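# Slide the pillow fully into its pillowcase

## Task

Get the pillow completely inside the pillowcase so that the case's open end extends well beyond the pillow and the pillow lies flat, not crumpled, inside it. Both must finish on the table, though a slight overhang past the table edge is acceptable. Release both grippers and withdraw the arms once finished.

## Robot and tools

Robot: two arms, left_arm and right_arm, each with a parallel two-finger gripper and a wrist camera. A fixed overhead camera, cam_high, is mounted on a stand behind the arms. The cameras are cam_high, cam_left_wrist and cam_right_wrist, each 672x504 pixels.

Frames. The scene frame has its origin at table-top height, halfway between the nominal arm bases, with +z up, +x pointing out over the table, and left_arm on the +y side. Do not confuse this with left and right in the images. The calibrated bases are: left_arm at (-0.026, +0.294, 0) m with quat_wxyz (+1.000, 0, 0, +0.023), and right_arm at (-0.041, -0.314, 0) m with quat_wxyz (+1.000, 0, 0, +0.018). Both are almost aligned with the scene axes. Each arm reports its hand pose, velocities, targets and wrist-camera pose in its own base frame. cam_high and the table use the scene frame. The gripper's fingers point along its own +z axis and open and close along its y axis. end_effector_position is the point between the finger pads, just under 1 cm behind the tips. Reported positions and orientations can be off by a few centimetres, and more at long reach.

execute_actions(actions, cameras). actions is a list of actions, run in order. Each action is a table of 1 to 15 rows, and each row is one control step of 1/30 s. A table with fewer than 15 rows repeats its final row until step 15. Every row holds exactly 14 numbers in [-1, 1], even when only one arm is meant to move. The first 7 are for left_arm: dx, dy, dz, rx, ry, rz, opening. The next 7 are the same for right_arm. dx, dy and dz are position offsets along that arm's own base axes, and 1.0 equals 0.6 m. rx, ry and rz together form one rotation vector, and 1.0 equals 180 degrees; the rotation is about the Hand target's position. All offsets are measured from the arm's Hand target as it was at the start of that action, not from the previous row. Repeating the same offset in a later action therefore moves the arm further again. If dx, dy, dz together exceed length 1.0, they are scaled back along the same direction. opening is absolute, not an offset: +1 is fully open (about 87 mm between pads), +0.5 is roughly 59-75 mm, 0 is 31-49 mm, -0.5 is 8-21 mm and -1 is closed. An opening value of 0 is a real command. To leave a gripper unchanged, resend its current command, shown under Tool commands or, if absent, the last value you sent. cameras lists camera names, or ["all"] for every camera, or [] for none. If cameras is omitted or null, you get every image only when actions is empty. An unknown camera name rejects the whole call. An empty actions list is a pure look: it returns images plus the fields other results may omit.

Results. Each arm reports end_effector_position (m) and end_effector_quat_wxyz in its base frame. Hand target is your latest commanded pose after clipping, and the next offsets start from it. Joint positions are given in the order waist, shoulder, elbow, wrist pitch, wrist yaw, wrist roll, then gripper on a 0 (closed) to 1 (open) scale. The joint ranges in rad are: waist -2.618 to 3.054, shoulder 0.000 to 3.142, elbow 0.000 to 3.142 (straight at 2.901), wrist pitch -1.571 to 1.571, wrist yaw -1.571 to 1.571, and wrist roll -2.094 to 2.094. grip_measured gives the finger position on the same scale as opening. Joint torques are raw drive outputs with an offset and noise. Positive means toward a larger joint value. Torques 1 to 3 wrap around at ±28 N m. A note that joint velocities are within noise means the arm is still. Motor temperatures are reported as well. A call returns once the robot is still, at most 3 s after its last action. While you are thinking, the robot keeps holding its last command.

Motion behaviour. Each step, the commanded orientation is limited to within 40 degrees of the measured one. Friction and gravity often leave the gripper short of or below its target, or tilted, especially at long reach. Small moves may not happen at all, or may drift sideways. Check the position and tilt after each move and correct them. Waiting does not close a remaining gap: send the missing distance as an offset. To stop pressing against something, command the target back behind the gripper. A wrist near the waist axis can make the whole arm swing.

Gripping. To hold something, command an opening about 0.04 below the grip_measured reading at first contact; use up to 0.11 below near the ends of the range. Less than that holds more gently. Each pad applies at most about 20 N. Fast closes squeeze harder.

zoom_image(camera, region) returns a closer view of the latest full image from cam_high, cam_left_wrist or cam_right_wrist. region is [x0, y0, x1, y1] in pixels, with the origin at the top-left corner, and is at most 504 wide and 504 high. Only cameras in the newest set of images can be zoomed.

finished_scene(scene) ends the current scene permanently. scene is the integer number of that scene. Call it only once the pillow stays inside the case without being held and both grippers have let go. Tool calls placed after it in the same reply act on the next scene.

Calibration. Camera intrinsics and extrinsics are supplied in OpenCV form, for example cam_high fx=508.979 at pos_world [0.66516, 0.44523, 0.98757]. They may be off by a few millimetres or degrees. Wrist-camera poses follow the joint readings and can lag while the arm is moving.

Avoid the following. Do not let the pillow or the case fall off the table, and do not leave either one off it. Do not release an object while it is moving. Do not hit the table or other heavy fixed parts hard. Do not let the grippers, wrist cameras or housings touch each other, and never close one gripper on the other arm's fingers; the clearance check does not prevent this. Avoid holding loads for long, staying fully stretched out, or pushing toward unreachable poses. These heat the motors: MOTOR HOT appears at 75 °C, the arm folds and idles at 90 °C, and it goes limp at 100 °C. Move smoothly and without unnecessary effort.

Each tool is called after "Request:" as name(argument=value, ...), one argument or row to a line, values as JSON.

## Session

Request:
execute_actions(
  actions=[],
)

Scene clock: 0.00 s.
left_arm: end_effector_position=(+0.3210, -0.0858, +0.2448) grip_measured=+1.000 end_effector_quat_wxyz=(+0.620, -0.119, +0.745, -0.212) | right_arm: end_effector_position=(+0.4030, +0.1126, +0.2364) grip_measured=+1.000 end_effector_quat_wxyz=(+0.554, -0.003, +0.823, +0.123)
Joint positions: left_arm=[-0.235 0.807 0.614 0.052 -0.064 -0.497 1] | right_arm=[0.267 1.292 1.035 -0.108 0.041 0.232 1]
Joint velocities: within noise
Joint torques (N m): no reading
Motor temperatures (°C): left_arm=[25 27 31 34 26 25 28] | right_arm=[24 35 31 36 24 23 28]
Heat: left arm: 34 °C; right arm: 36 °C.
Hand target: left_arm +0.3224, -0.0861, +0.2566; +0.632, -0.118, +0.735, -0.216 | right_arm +0.4030, +0.1126, +0.2403; +0.557, -0.003, +0.821, +0.124
Tool commands: left_gripper/opening=+1.0 right_gripper/opening=+1.0

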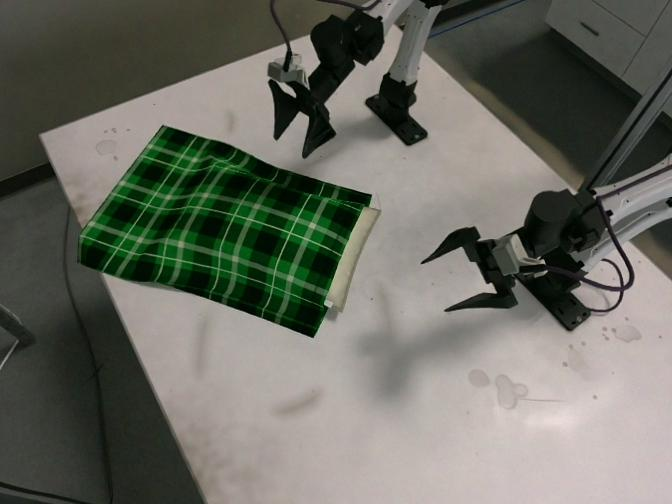

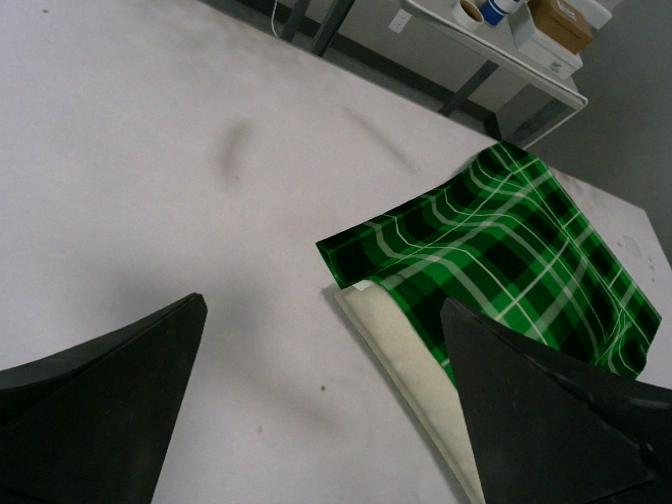

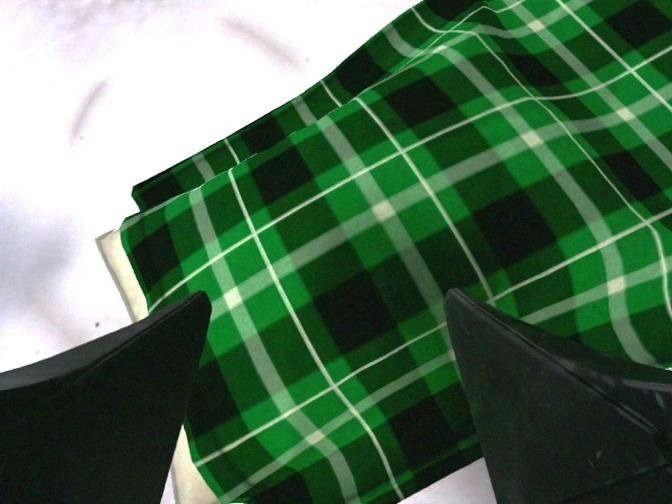

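Request:
zoom_image(
  camera="cam_high",
  region=[70, 110, 400, 350],
)

Request:
zoom_image(
  camera="cam_left_wrist",
  region=[300, 120, 672, 400],
)

Scaled by 1.527 from the camera's image (finer frame: 960x720).

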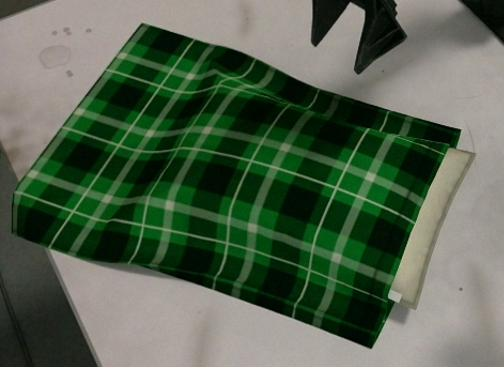

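Scaled by 1.355 from the camera's image (finer frame: 960x720).

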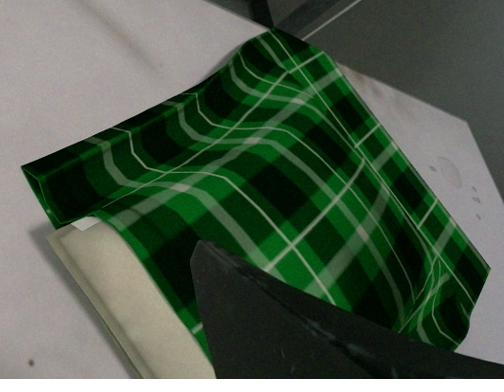

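Request:
zoom_image(
  camera="cam_right_wrist",
  region=[80, 140, 330, 330],
)

Request:
zoom_image(
  camera="cam_high",
  region=[290, 170, 400, 350],
)

Scaled by 2.016 from the camera's image (finer frame: 960x720).

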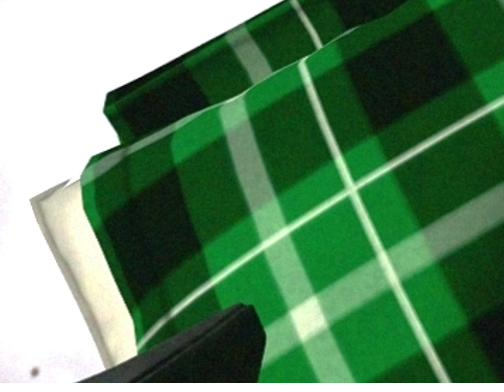

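Scaled by 2.800 from the camera's image (finer frame: 960x720).

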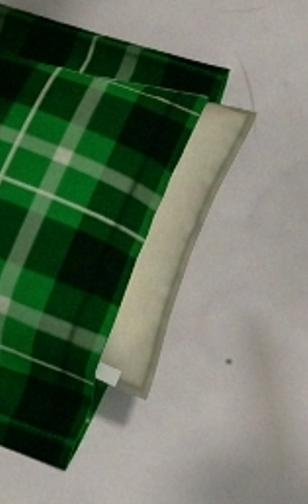

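Request:
execute_actions(
  actions=[
    [[-0.0306,-0.083,-0.0758,0.058,-0.006,-0.094,1,0,0,0,0,0,0,1]],
    [[-0.0306,-0.083,-0.0758,0.058,-0.006,-0.094,1,0,0,0,0,0,0,1]],
    [[-0.0306,-0.083,-0.0758,0.058,-0.006,-0.094,1,0,0,0,0,0,0,1]],
    [[0,0,-0.08,0,0,0,1,0,0,0,0,0,0,1]],
    [[0,0,-0.07,0,0,0,1,0,0,0,0,0,0,1]],
  ],
  cameras=["all"],
)

Scene clock: 177.40 s.
left_arm: end_effector_position=(+0.2701, -0.2332, +0.0317) grip_measured=+1.000 end_effector_quat_wxyz=(+0.505, +0.378, +0.731, -0.260) | right_arm: end_effector_position=(+0.4030, +0.1126, +0.2364) grip_measured=+1.000 end_effector_quat_wxyz=(+0.554, -0.003, +0.823, +0.123)
Joint positions: left_arm=[-0.547 1.558 0.287 0.879 0.378 0.154 1] | right_arm=[0.267 1.292 1.035 -0.108 0.041 0.232 1]
Joint torques (N m): left_arm=[-0.73 -3.79 3.15 2.03 0.09 0.01] | right_arm=[0.25 -5.9 8.01 2.05 -0.03 -0.07]
Motor temperatures (°C): left_arm=[25 25 40 46 25 24 26] | right_arm=[23 36 41 40 24 23 26]
Heat: left arm: 46 °C; right arm: 41 °C.
Hand target: left_arm +0.2673, -0.2355, +0.0302; +0.507, +0.379, +0.727, -0.266 | right_arm +0.4030, +0.1126, +0.2403; +0.557, -0.003, +0.821, +0.124
Off the commanded pose: left_arm 0.004 m, 1 deg | right_arm 0.004 m, 0 deg.
cam_left_wrist: T_world_to_cam=[[-0.81212, -0.58347, 0.00409, 0.07952], [-0.55266, 0.76695, -0.32611, 0.36057], [0.18714, -0.2671, -0.94532, 0.06174]] pos_world=[0.2523, -0.21365, 0.17562]

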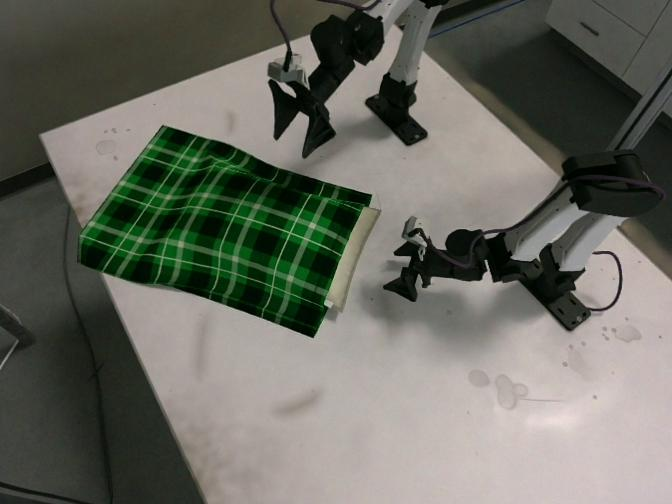

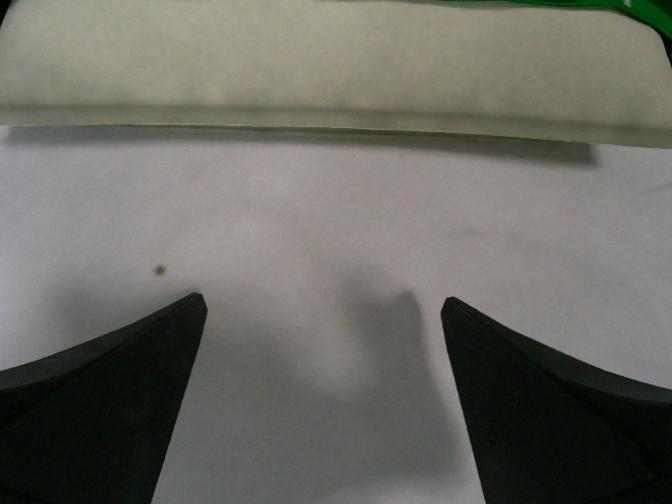

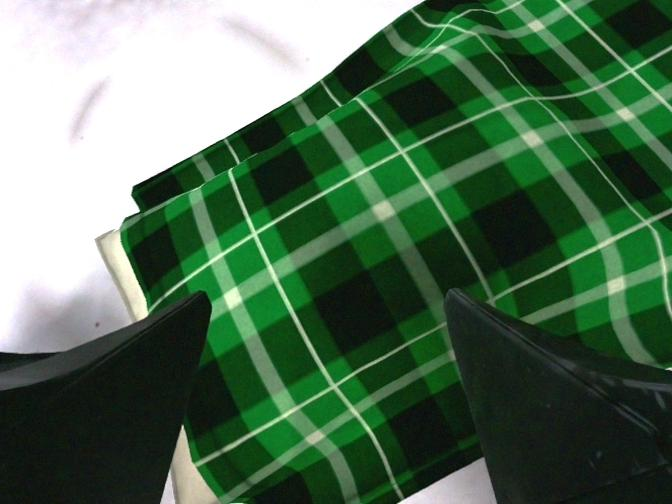

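Request:
execute_actions(
  actions=[
    [[0.0285,-0.041,-0.022,0,0,0,1,0,0,0,0,0,0,1]],
    [[0.0285,-0.041,0,0,0,0,1,0,0,0,0,0,0,1]],
    [[0.0285,-0.041,0,0,0,0,1,0,0,0,0,0,0,1]],
    [[0.0285,-0.041,0,0,0,0,1,0,0,0,0,0,0,1]],
  ],
  cameras=["all"],
)

Scene clock: 196.97 s.
left_arm: end_effector_position=(+0.3305, -0.3275, +0.0171) grip_measured=+1.000 end_effector_quat_wxyz=(+0.506, +0.383, +0.725, -0.266) | right_arm: end_effector_position=(+0.4030, +0.1126, +0.2364) grip_measured=+1.000 end_effector_quat_wxyz=(+0.554, -0.003, +0.823, +0.123)
Joint positions: left_arm=[-0.692 1.952 0.69 0.896 0.262 0.101 1] | right_arm=[0.267 1.292 1.035 -0.108 0.041 0.232 1]
Joint torques (N m): left_arm=[-0.91 -6.39 6.53 1.69 -0.12 -0.05] | right_arm=[0.28 -5.93 7.99 2.06 -0.03 -0.07]
Heat: left arm: 45 °C; right arm: 41 °C.
Hand target: left_arm +0.3357, -0.3339, +0.0170; +0.507, +0.379, +0.727, -0.266 | right_arm +0.4030, +0.1126, +0.2403; +0.557, -0.003, +0.821, +0.124
Off the commanded pose: left_arm 0.008 m, 1 deg | right_arm 0.004 m, 0 deg.
cam_left_wrist: T_world_to_cam=[[-0.8229, -0.56817, 0.00473, 0.08224], [-0.53654, 0.77429, -0.33556, 0.45877], [0.18699, -0.27867, -0.94201, 0.00772]] pos_world=[0.31238, -0.30634, 0.16083]

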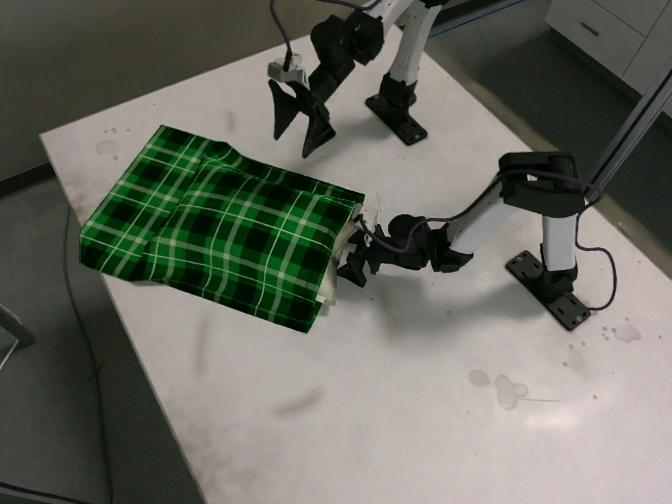

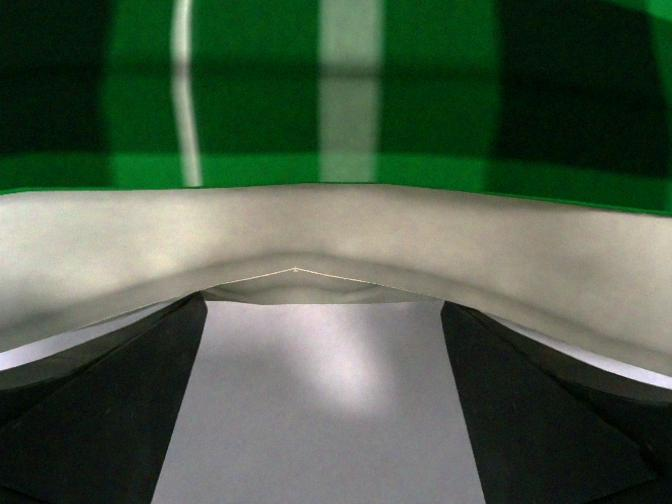

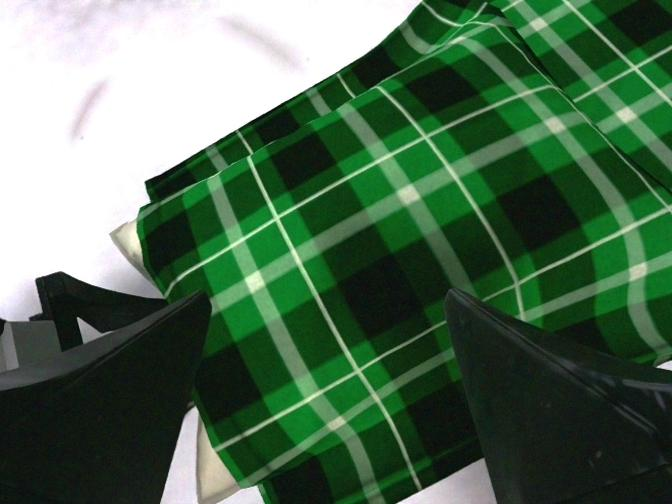

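Request:
execute_actions(
  actions=[
    [[-0.0476,0.0684,0.02,0,0,0,1,-0.0746,0.0189,-0.0293,0.0195,0.0841,-0.071,1]],
    [[0,0,0.15,0.0836,0.0582,0,1,-0.0746,0.0189,-0.0293,0.0195,0.0841,-0.071,0.6]],
    [[0.153,0.0476,0.021,0.0836,0.0582,0,0.6,-0.0746,0.0189,-0.0293,0.0195,0.0841,-0.071,0.2]],
    [[0.153,0.0476,0.021,0.0836,0.0582,0,0.2,-0.0746,0.0189,-0.0293,0.0195,0.0841,-0.071,0.2]],
  ],
  cameras=["all"],
)

Scene clock: 353.07 s.
left_arm: end_effector_position=(+0.4852, -0.2322, +0.1429) grip_measured=+0.200 end_effector_quat_wxyz=(+0.234, +0.443, +0.863, -0.064) | right_arm: end_effector_position=(+0.2239, +0.1538, +0.1682) grip_measured=+0.200 end_effector_quat_wxyz=(+0.085, +0.455, +0.886, -0.042)
Joint positions: left_arm=[-0.435 2.487 2.691 -1.304 0.143 0.48 0.6] | right_arm=[0.573 1.58 1.519 -1.498 0.189 1.52 0.6]
Joint torques (N m): left_arm=[-0.64 -11.15 8.05 1.07 -0.05 0.13] | right_arm=[0.49 -5.52 7.53 0.26 -0.04 0.05]
Motor temperatures (°C): left_arm=[25 32 37 41 25 24 25] | right_arm=[23 35 42 40 23 23 25]
Heat: left arm: 41 °C; right arm: 42 °C.
Hand target: left_arm +0.4907, -0.2357, +0.1442; +0.114, +0.458, +0.879, -0.061 | right_arm +0.2240, +0.1579, +0.1700; +0.077, +0.458, +0.885, -0.040
Off the commanded pose: left_arm 0.007 m, 14 deg | right_arm 0.005 m, 1 deg.
cam_left_wrist: T_world_to_cam=[[-0.79015, -0.60539, -0.09578, 0.25289], [-0.59094, 0.71098, 0.38118, 0.41953], [-0.16266, 0.35779, -0.91953, 0.43803]] pos_world=[0.51899, -0.3019, 0.26708]
cam_right_wrist: T_world_to_cam=[[-0.81249, -0.58286, 0.01157, 0.26871], [-0.44389, 0.63139, 0.63586, -0.08403], [-0.37793, 0.51149, -0.77172, 0.2807]] pos_world=[0.2871, 0.0661, 0.26694]

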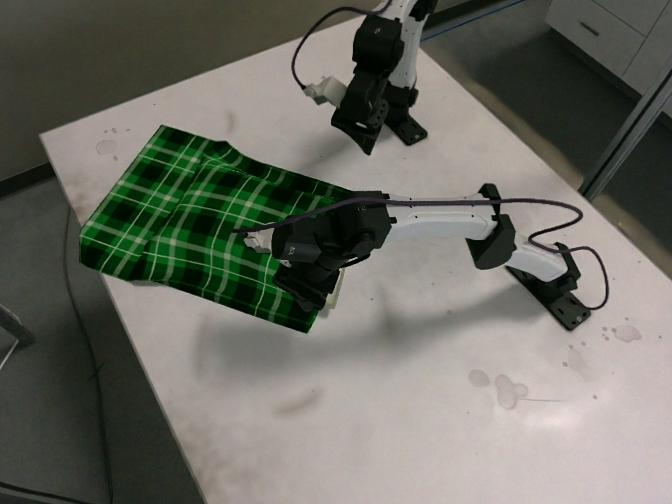

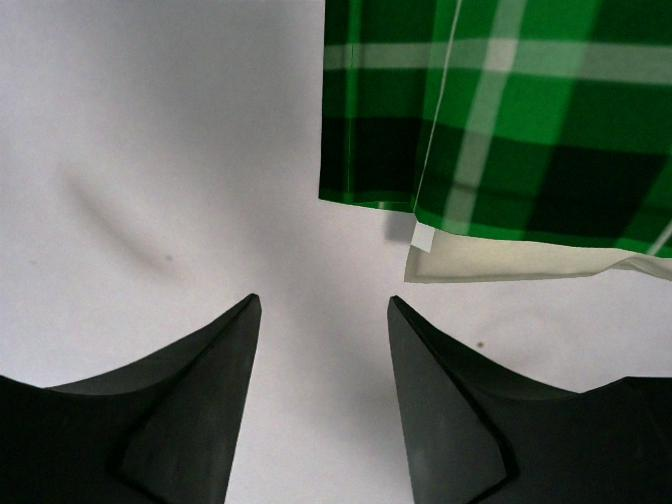

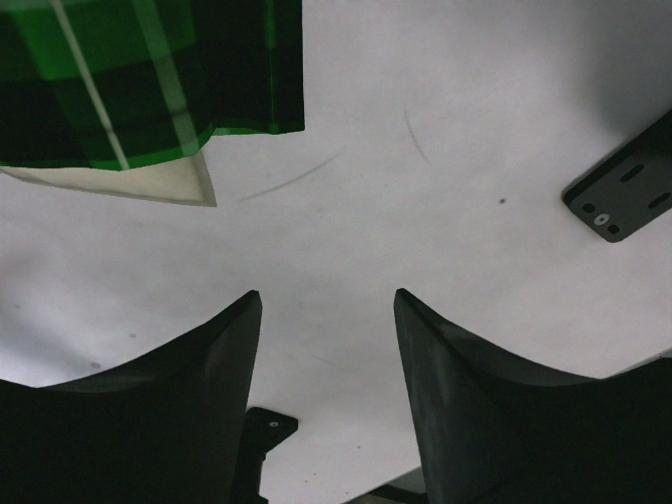

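Request:
execute_actions(
  actions=[
    [[0.027,-0.035,-0.08,-0.0456,-0.0317,0,0.7,0.067,0.0107,-0.1,0,0,0,0.7]],
    [[0,0,-0.08,0,0,0,0.7,0,0,-0.1,0,0,0,0.7]],
  ],
  cameras=["cam_left_wrist","cam_right_wrist"],
)

Scene clock: 406.03 s.
left_arm: end_effector_position=(+0.4996, -0.2508, +0.0405) grip_measured=+0.700 end_effector_quat_wxyz=(+0.180, +0.449, +0.870, -0.096) | right_arm: end_effector_position=(+0.2642, +0.1628, +0.0525) grip_measured=+0.700 end_effector_quat_wxyz=(+0.083, +0.461, +0.883, -0.043)
Joint positions: left_arm=[-0.435 2.764 2.833 -1.281 0.204 0.48 0.85] | right_arm=[0.526 1.747 1.24 -1.047 0.187 1.486 0.85]
Joint velocities: left_arm=[within noise] | right_arm=[-0.017 -0.002 -0.007 -0.037 0.066 -0.154 0.009]
Joint torques (N m): left_arm=[-0.32 -13.45 8.05 1 0.15 0.09] | right_arm=[-0.03 -7.86 5.45 0.47 -0.02 -0.14]
Motor temperatures (°C): left_arm=[25 44 39 37 25 24 25] | right_arm=[23 35 41 33 23 23 25]
Heat: left arm: 44 °C; right arm: 41 °C.
Hand target: left_arm +0.5070, -0.2567, +0.0482; +0.190, +0.451, +0.866, -0.101 | right_arm +0.2642, +0.1645, +0.0500; +0.077, +0.458, +0.885, -0.039
Off the commanded pose: left_arm 0.012 m, 1 deg | right_arm 0.003 m, 1 deg.
elbow stopped short (left arm): the move would have taken joint 3 (elbow) straighter than the controller allows.
cam_left_wrist: T_world_to_cam=[[-0.81044, -0.58579, 0.00692, 0.25412], [-0.52089, 0.72596, 0.44906, 0.44626], [-0.26808, 0.36033, -0.89348, 0.4051]] pos_world=[0.547, -0.32108, 0.15979]
cam_right_wrist: T_world_to_cam=[[-0.82028, -0.5718, 0.01358, 0.30824], [-0.43351, 0.63703, 0.63739, -0.00204], [-0.37311, 0.51695, -0.77042, 0.19979]] pos_world=[0.3265, 0.07427, 0.15103]

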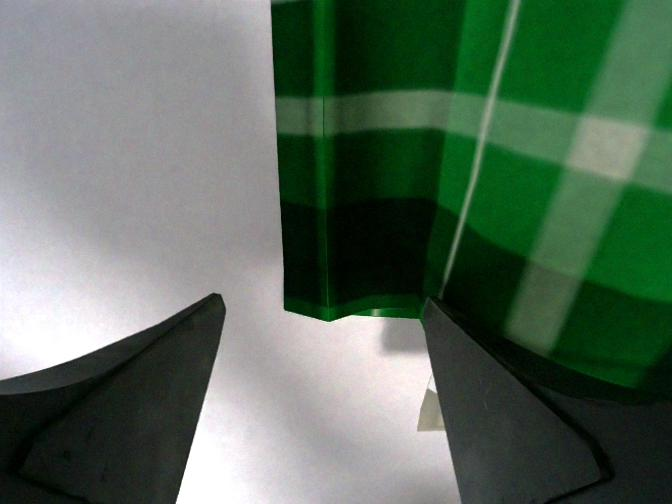

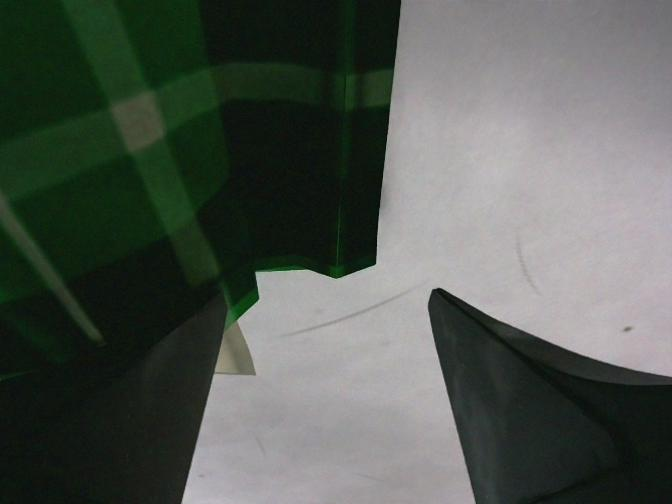

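Request:
execute_actions(
  actions=[
    [[-0.0175,0,-0.01,-0.091,-0.063,0,0.7,0.009,0.005,-0.03,0,0,0,0.7]],
    [[0,0,-0.04,0,0,0,0.7,0,0,-0.03,0,0,0,0.7]],
  ],
  cameras=["cam_left_wrist","cam_right_wrist"],
)

Scene clock: 436.90 s.
left_arm: end_effector_position=(+0.4962, -0.2561, +0.0181) grip_measured=+0.700 end_effector_quat_wxyz=(+0.312, +0.437, +0.824, -0.180) | right_arm: end_effector_position=(+0.2689, +0.1660, +0.0188) grip_measured=+0.700 end_effector_quat_wxyz=(+0.082, +0.460, +0.883, -0.042)
Joint positions: left_arm=[-0.383 2.323 1.798 -0.413 0.405 0.458 0.85] | right_arm=[0.526 1.809 1.174 -0.919 0.184 1.484 0.85]
Joint torques (N m): left_arm=[-0.2 -13.56 4.12 1.39 0.13 0] | right_arm=[-0.08 -7.43 5.14 0.55 0.01 -0.12]
Heat: left arm: 46 °C; right arm: 38 °C.
Hand target: left_arm +0.4965, -0.2568, +0.0183; +0.337, +0.428, +0.820, -0.178 | right_arm +0.2696, +0.1675, +0.0140; +0.077, +0.458, +0.885, -0.040
Off the commanded pose: left_arm 0.001 m, 3 deg | right_arm 0.005 m, 1 deg.
cam_left_wrist: T_world_to_cam=[[-0.8283, -0.55966, 0.02644, 0.26359], [-0.55136, 0.82259, 0.1391, 0.50376], [-0.0996, 0.10064, -0.98993, 0.23772]] pos_world=[0.51976, -0.29079, 0.15828]
cam_right_wrist: T_world_to_cam=[[-0.81939, -0.57308, 0.01299, 0.31423], [-0.43398, 0.63498, 0.63911, 0.01992], [-0.37451, 0.51805, -0.76901, 0.17405]] pos_world=[0.3313, 0.07727, 0.11703]

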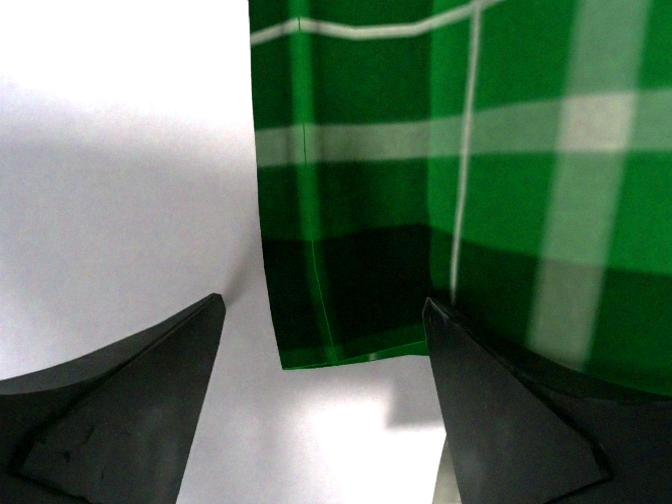

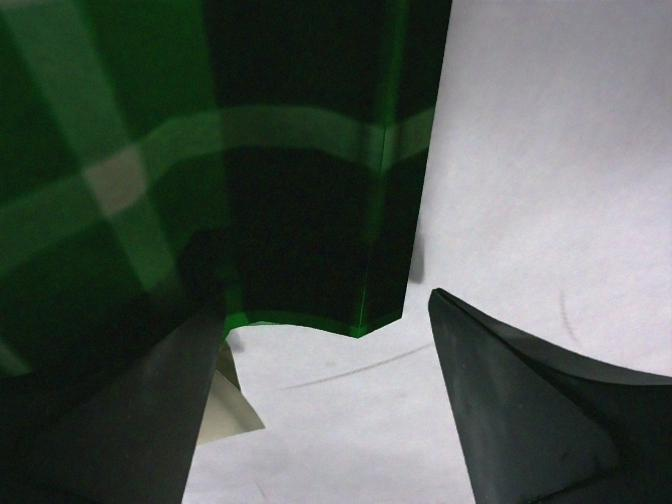

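Request:
execute_actions(
  actions=[
    [[0,0,-0.015,0,0,0,0.7,0,0,-0.013,0,0,0,0.7]],
    [[0,0,0,0,0,0,0.2,0,0,0,0,0,0,0.2]],
    [[0,0,0,0,0,0,-0.3,0,0,0,0,0,0,-0.3]],
    [[0,0,0,0,0,0,-0.7,0,0,0,0,0,0,-0.7]],
    [[0,0,0,0,0,0,-1,0,0,0,0,0,0,-1]],
  ],
  cameras=["all"],
)

Scene clock: 446.20 s.
left_arm: end_effector_position=(+0.5016, -0.2664, +0.0192) grip_measured=-0.865 end_effector_quat_wxyz=(+0.351, +0.430, +0.810, -0.192) | right_arm: end_effector_position=(+0.2741, +0.1693, +0.0138) grip_measured=-0.903 end_effector_quat_wxyz=(+0.089, +0.460, +0.883, -0.031)
Joint positions: left_arm=[-0.387 2.302 1.716 -0.259 0.428 0.425 0.068] | right_arm=[0.526 1.816 1.161 -0.873 0.183 1.483 0.048]
Joint torques (N m): left_arm=[0.09 -12.56 3.7 1.24 -0.15 0.15] | right_arm=[-0.08 -6.95 4.72 0.45 0.01 -0.12]
Motor temperatures (°C): left_arm=[24 49 38 37 25 24 25] | right_arm=[22 37 38 32 23 23 25]
Heat: left arm: 49 °C; right arm: 38 °C.
Hand target: left_arm +0.4964, -0.2567, +0.0091; +0.337, +0.427, +0.820, -0.178 | right_arm +0.2695, +0.1674, +0.0061; +0.077, +0.458, +0.885, -0.040
Off the commanded pose: left_arm 0.015 m, 3 deg | right_arm 0.009 m, 2 deg.
cam_left_wrist: T_world_to_cam=[[-0.82673, -0.56245, 0.01339, 0.26099], [-0.5611, 0.82602, 0.05345, 0.52261], [-0.04113, 0.03667, -0.99848, 0.19421]] pos_world=[0.51699, -0.29202, 0.16249]
cam_right_wrist: T_world_to_cam=[[-0.81875, -0.57401, -0.01244, 0.32087], [-0.4484, 0.62575, 0.63825, 0.02884], [-0.35858, 0.52815, -0.76972, 0.16433]] pos_world=[0.33457, 0.07935, 0.11207]

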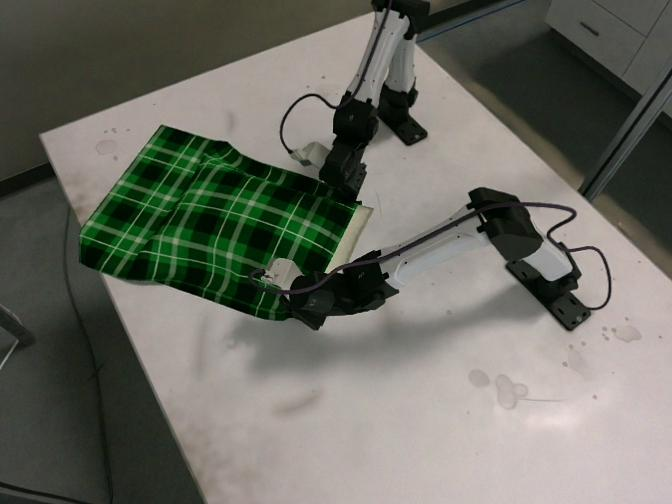

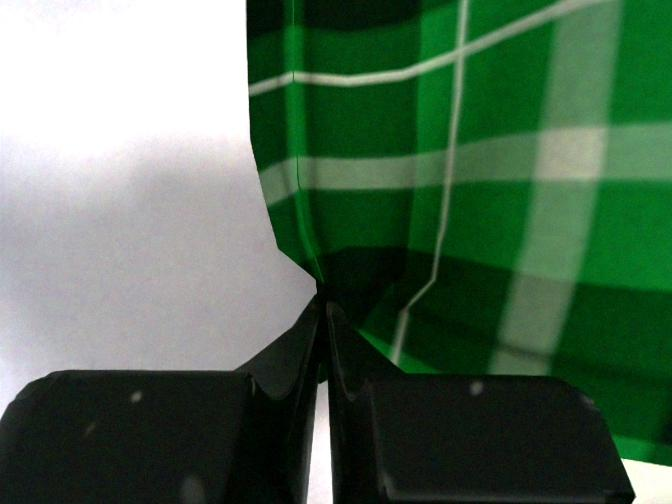

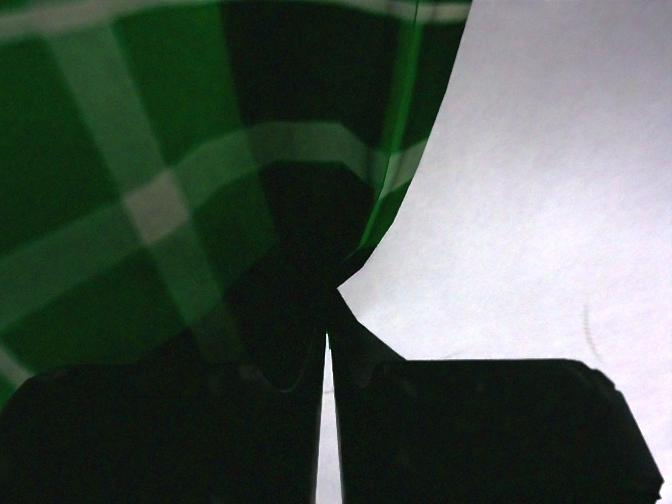

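Request:
execute_actions(
  actions=[
    [[0,0,0.08,0,0,0,-1,0,0,0.08,0,0,0,-1]],
    [[-0.065,0.082,0.03,0,0,0.037,-1,-0.021,0.037,0.03,0,0,0.037,-1]],
    [[-0.065,0.082,0.03,0,0,0.037,-1,-0.021,0.037,0.03,0,0,0.037,-1]],
    [[-0.065,0.082,0.03,0,0,0.037,-1,-0.021,0.037,0.03,0,0,0.037,-1]],
  ],
  cameras=["all"],
)

Scene clock: 496.43 s.
left_arm: end_effector_position=(+0.3793, -0.1147, +0.1025) grip_measured=-0.864 end_effector_quat_wxyz=(+0.350, +0.285, +0.884, -0.126) | right_arm: end_effector_position=(+0.2329, +0.2322, +0.1033) grip_measured=-0.903 end_effector_quat_wxyz=(+0.088, +0.303, +0.949, -0.029)
Joint positions: left_arm=[-0.186 1.576 1.084 -0.374 0.319 0.32 0.068] | right_arm=[0.758 1.785 1.49 -1.24 0.181 1.373 0.048]
Joint torques (N m): left_arm=[0.53 -9.44 5.08 1.41 -0.07 0.03] | right_arm=[0.32 -8.92 7.75 0.25 0 -0.14]
Heat: left arm: 53 °C; right arm: 36 °C.
Hand target: left_arm +0.3794, -0.1091, +0.1111; +0.362, +0.279, +0.882, -0.117 | right_arm +0.2317, +0.2340, +0.1081; +0.083, +0.298, +0.951, -0.026
Off the commanded pose: left_arm 0.010 m, 2 deg | right_arm 0.005 m, 1 deg.
cam_left_wrist: T_world_to_cam=[[-0.58522, -0.81044, 0.02677, 0.12267], [-0.80364, 0.58408, 0.11411, 0.38214], [-0.10812, 0.04527, -0.99311, 0.29259]] pos_world=[0.41053, -0.13703, 0.24369]
cam_right_wrist: T_world_to_cam=[[-0.58013, -0.81438, 0.0152, 0.3218], [-0.62051, 0.45396, 0.63945, -0.00626], [-0.52765, 0.36153, -0.76869, 0.26333]] pos_world=[0.32175, 0.1697, 0.20153]

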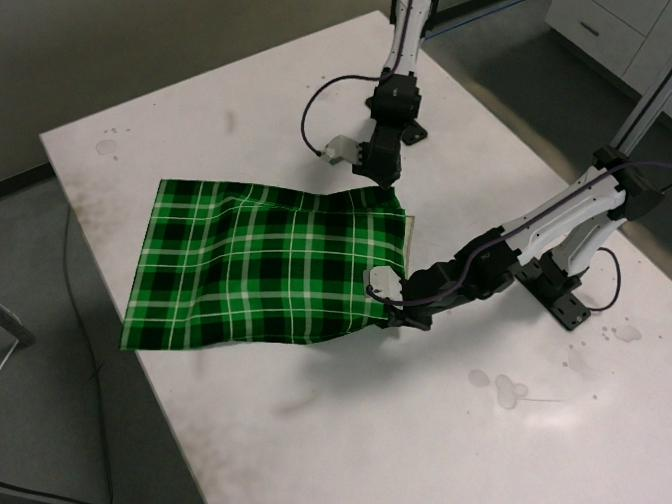

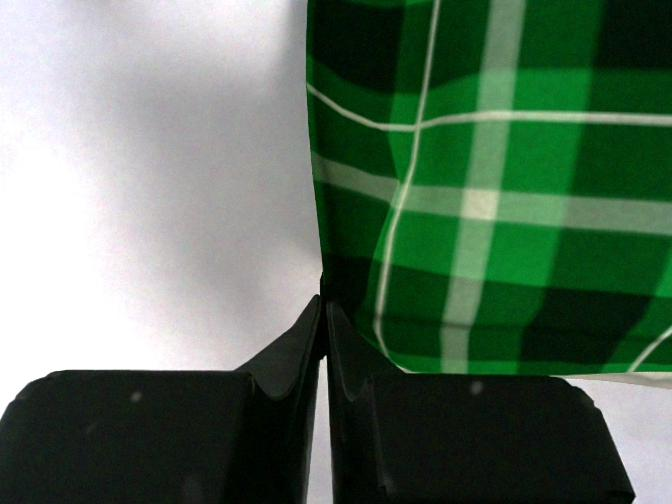

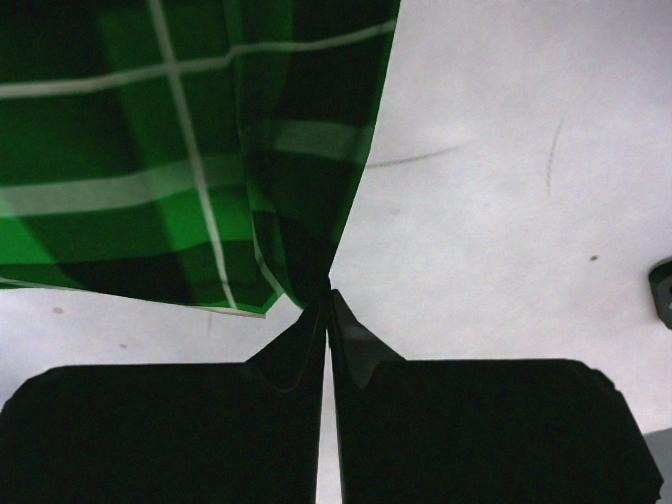

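Request:
execute_actions(
  actions=[
    [[0.0136,-0.0096,0.107,0,0,0,-1,0.0137,-0.0095,0.107,0,0,0,-1]],
    [[0.0136,-0.0096,0.107,0,0,0,-1,0.0137,-0.0095,0.107,0,0,0,-1]],
    [[0.0136,-0.0096,0.107,0,0,0,-1,0.0137,-0.0095,0.107,0,0,0,-1]],
    [[0.0136,-0.0096,0.107,0,0,0,-1,0.0137,-0.0095,0.107,0,0,0,-1]],
  ],
  cameras=["all"],
)

Scene clock: 514.23 s.
left_arm: end_effector_position=(+0.4068, -0.1308, +0.3560) grip_measured=-0.864 end_effector_quat_wxyz=(+0.380, +0.273, +0.875, -0.122) | right_arm: end_effector_position=(+0.2651, +0.2105, +0.3585) grip_measured=-0.903 end_effector_quat_wxyz=(+0.241, +0.287, +0.903, +0.208)
Joint positions: left_arm=[-0.22 2.065 2.828 -1.551 0.285 0.266 0.068] | right_arm=[0.626 1.644 2.283 -1.574 0.133 1.198 0.048]
Joint torques (N m): left_arm=[-0.58 -8.16 6.15 1.66 -0.04 0] | right_arm=[0.02 -6.27 6.26 1.52 -0.05 -0.17]
Heat: left arm: 49 °C; right arm: 38 °C.
Hand target: left_arm +0.4121, -0.1321, +0.3680; +0.363, +0.279, +0.882, -0.117 | right_arm +0.2646, +0.2113, +0.3649; +0.083, +0.298, +0.951, -0.026
Off the commanded pose: left_arm 0.013 m, 2 deg | right_arm 0.007 m, 33 deg.
joint sent to its limit (right arm) — joint 4 (wrist pitch), lower limit. The joint targets are off in orientation, not in position.
cam_left_wrist: T_world_to_cam=[[-0.56444, -0.8254, 0.01104, 0.11408], [-0.8239, 0.56414, 0.05419, 0.41171], [-0.05096, 0.02149, -0.99847, 0.52356]] pos_world=[0.43028, -0.14935, 0.49918]
cam_right_wrist: T_world_to_cam=[[-0.4244, -0.75323, -0.50253, 0.4503], [-0.88221, 0.21898, 0.41682, 0.05901], [-0.20392, 0.62024, -0.75745, 0.33991]] pos_world=[0.31248, 0.11542, 0.45916]

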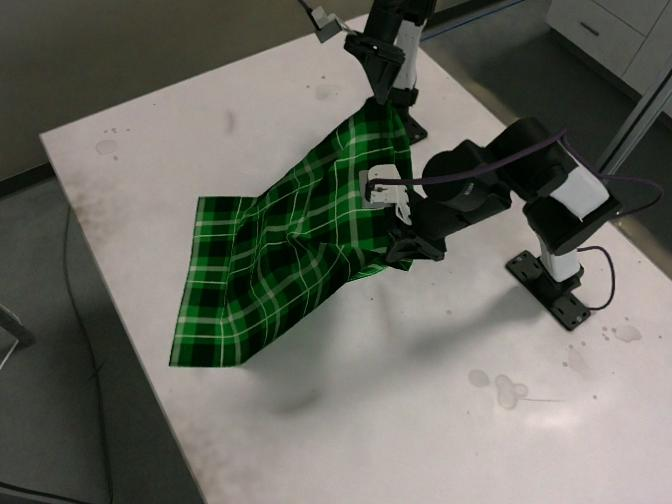

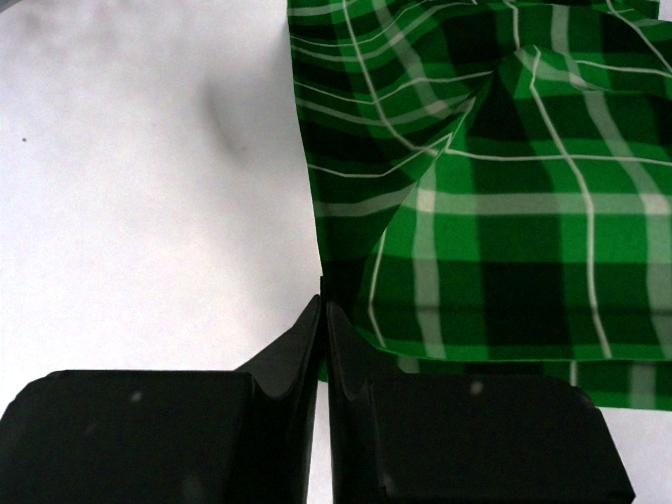

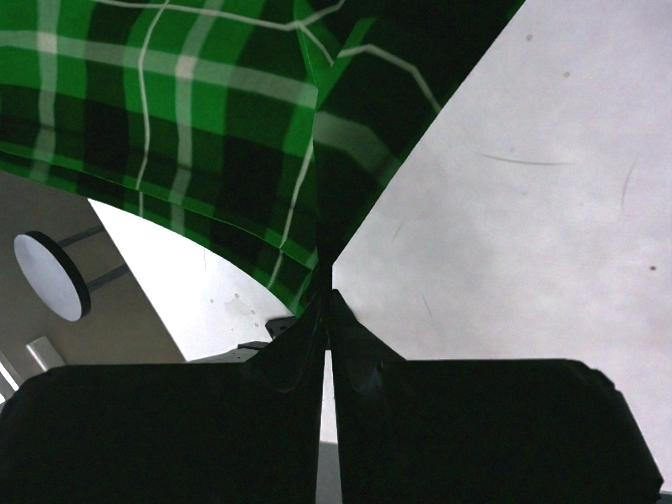

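Request:
execute_actions(
  actions=[
    [[-0.05,0.009,-0.094,0,0,0.0073,-1,-0.039,0.0037,-0.093,0,0,0.0073,-1]],
    [[-0.05,0.009,-0.094,0,0,0.0073,-1,-0.039,0.0037,-0.093,0,0,0.0073,-1]],
    [[-0.05,0.009,-0.094,0,0,0.0073,-1,-0.039,0.0037,-0.093,0,0,0.0073,-1]],
    [[-0.05,0.009,-0.094,0,0,0.0073,-1,-0.039,0.0037,-0.093,0,0,0.0073,-1]],
    [[-0.05,0.009,-0.094,0,0,0.0073,-1,-0.039,0.0037,-0.093,0,0,0.0073,-1]],
  ],
  cameras=["all"],
)

Scene clock: 573.77 s.
left_arm: end_effector_position=(+0.2581, -0.1029, +0.0831) grip_measured=-0.864 end_effector_quat_wxyz=(+0.354, +0.229, +0.901, -0.097) | right_arm: end_effector_position=(+0.1476, +0.2220, +0.0835) grip_measured=-0.904 end_effector_quat_wxyz=(+0.076, +0.240, +0.967, -0.030)
Joint positions: left_arm=[-0.312 1.068 0.626 -0.388 0.138 0.133 0.068] | right_arm=[0.938 1.581 1.182 -1.169 0.163 1.425 0.048]
Joint torques (N m): left_arm=[-0.91 -3.89 5.29 1.68 -0.06 -0.01] | right_arm=[0.87 -8.96 4.88 0.46 0.23 0.04]
Motor temperatures (°C): left_arm=[24 44 37 38 24 24 26] | right_arm=[22 35 37 30 23 23 27]
Heat: left arm: 44 °C; right arm: 37 °C.
Hand target: left_arm +0.2620, -0.1051, +0.0860; +0.369, +0.228, +0.896, -0.096 | right_arm +0.1477, +0.2224, +0.0859; +0.084, +0.243, +0.966, -0.021
Off the commanded pose: left_arm 0.005 m, 2 deg | right_arm 0.002 m, 1 deg.
cam_left_wrist: T_world_to_cam=[[-0.47532, -0.87969, 0.01505, 0.02729], [-0.8721, 0.47334, 0.12407, 0.28559], [-0.11627, 0.04585, -0.99216, 0.26177]] pos_world=[0.29247, -0.12318, 0.22387]
cam_right_wrist: T_world_to_cam=[[-0.46913, -0.88241, 0.0355, 0.26132], [-0.65469, 0.37448, 0.65662, -0.02066], [-0.5927, 0.2848, -0.75339, 0.23209]] pos_world=[0.24663, 0.17223, 0.17915]

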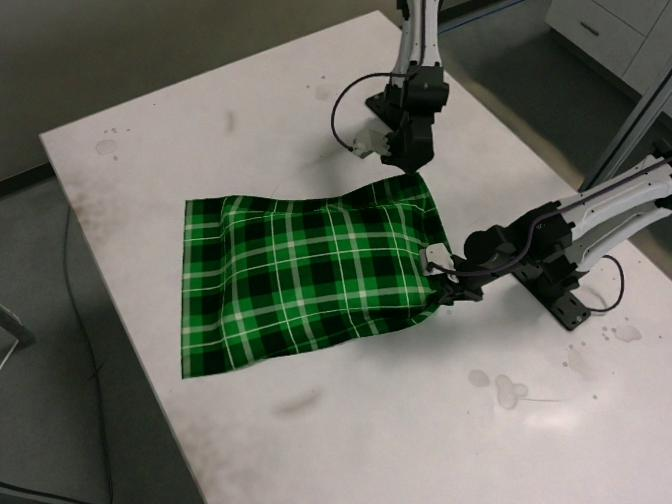

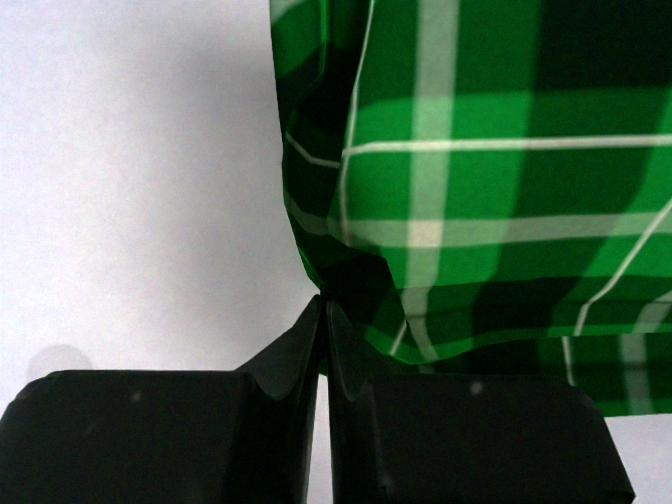

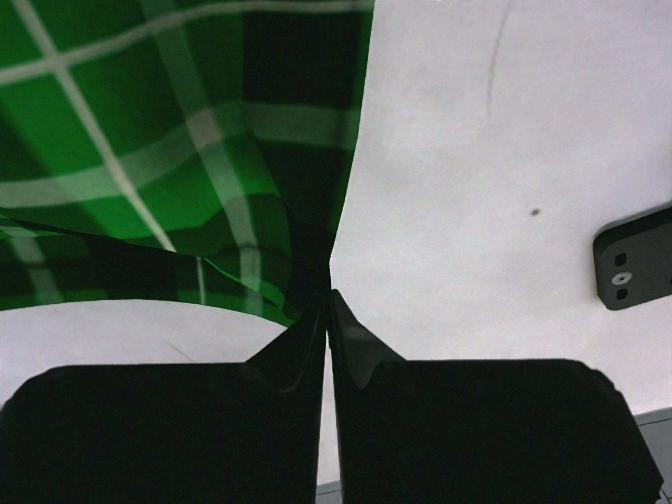

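Request:
zoom_image(
  camera="cam_left_wrist",
  region=[270, 100, 672, 430],
)

Request:
zoom_image(
  camera="cam_high",
  region=[170, 160, 490, 390],
)

Request:
zoom_image(
  camera="cam_right_wrist",
  region=[0, 100, 380, 360],
)

Scaled by 1.254 from the camera's image (finer frame: 960x720).

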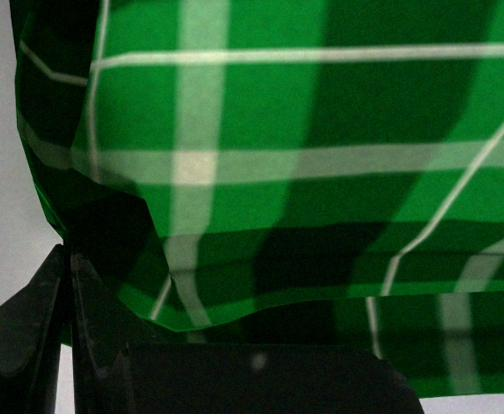

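Scaled by 1.575 from the camera's image (finer frame: 960x720).

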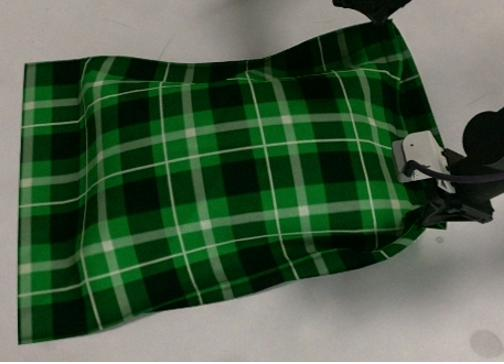

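Scaled by 1.326 from the camera's image (finer frame: 960x720).

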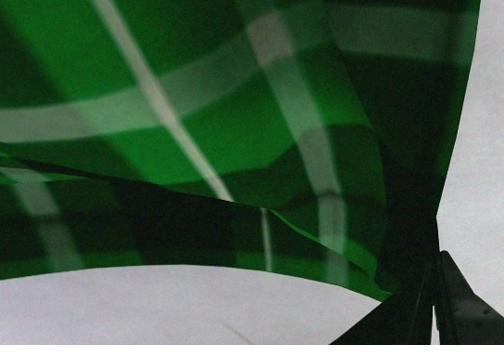

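Request:
execute_actions(
  actions=[
    [[-0.035,0.006,-0.055,0,0,0,-1,-0.03,0.003,-0.055,0,0,0,-1]],
    [[-0.035,0.006,-0.055,0,0,0,-1,-0.03,0.003,-0.055,0,0,0,-1]],
    [[0,0,0,0,0,0,-0.4,0,0,0,0,0,0,-0.4]],
    [[0,0,0,0,0,0,0.2,0,0,0,0,0,0,0.2]],
  ],
  cameras=["all"],
)

Scene clock: 598.93 s.
left_arm: end_effector_position=(+0.2178, -0.0964, +0.0190) grip_measured=+0.200 end_effector_quat_wxyz=(+0.359, +0.229, +0.900, -0.096) | right_arm: end_effector_position=(+0.1125, +0.2259, +0.0240) grip_measured=+0.200 end_effector_quat_wxyz=(+0.082, +0.242, +0.967, -0.017)
Joint positions: left_arm=[-0.356 0.944 0.303 -0.175 0.107 0.101 0.6] | right_arm=[1.062 1.566 0.92 -0.916 0.167 1.551 0.6]
Joint torques (N m): left_arm=[-0.92 -2.35 4.88 1.71 -0.09 -0.01] | right_arm=[0.94 -5.19 4.96 0.46 0.2 0.04]
Motor temperatures (°C): left_arm=[24 38 35 39 24 24 26] | right_arm=[22 36 36 29 23 23 27]
Heat: left arm: 39 °C; right arm: 36 °C.
Hand target: left_arm +0.2200, -0.0980, +0.0200; +0.369, +0.228, +0.896, -0.096 | right_arm +0.1117, +0.2260, +0.0200; +0.084, +0.243, +0.966, -0.021
Off the commanded pose: left_arm 0.003 m, 1 deg | right_arm 0.004 m, 0 deg.
cam_left_wrist: T_world_to_cam=[[-0.47505, -0.87989, 0.01138, 0.01482], [-0.87347, 0.47308, 0.11511, 0.25571], [-0.10667, 0.04475, -0.99329, 0.19105]] pos_world=[0.25078, -0.11648, 0.16017]
cam_right_wrist: T_world_to_cam=[[-0.47012, -0.88257, 0.00796, 0.25115], [-0.66642, 0.36086, 0.65243, -0.0016], [-0.57868, 0.30142, -0.75781, 0.16002]] pos_world=[0.2096, 0.174, 0.12031]

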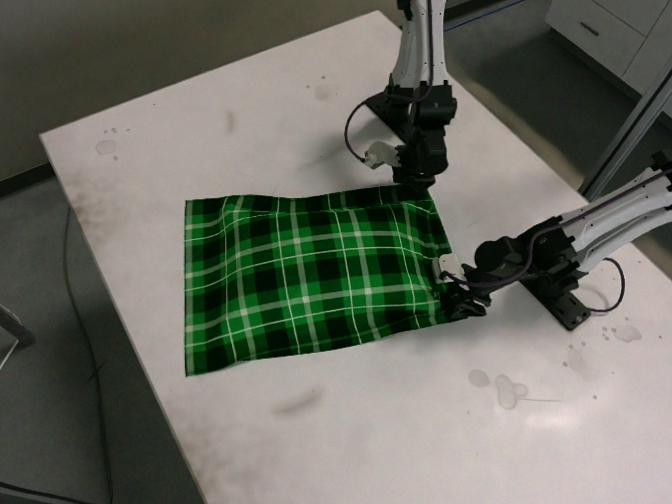

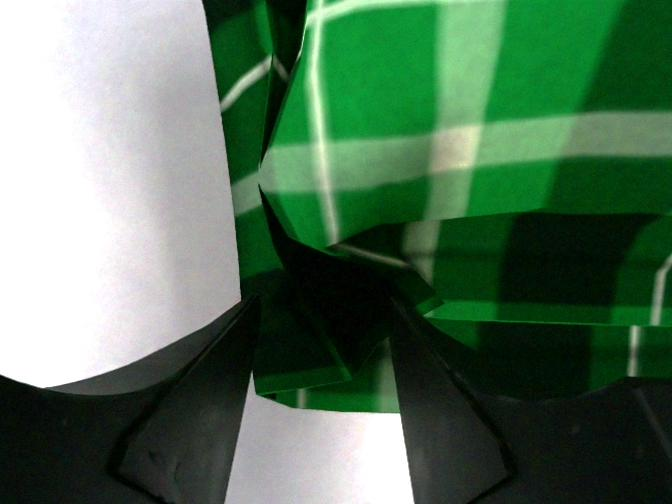

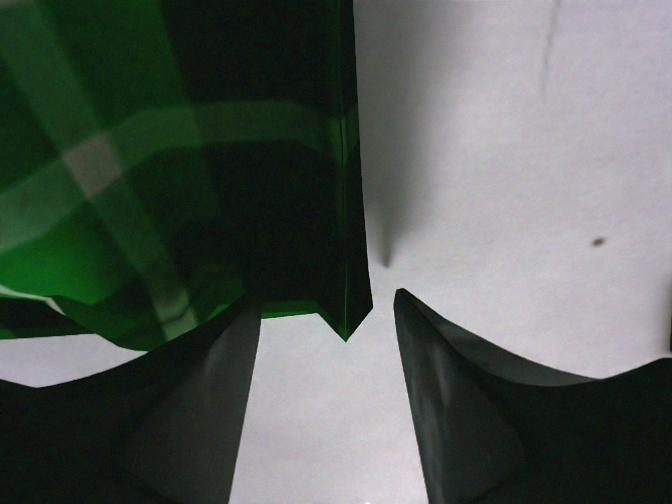

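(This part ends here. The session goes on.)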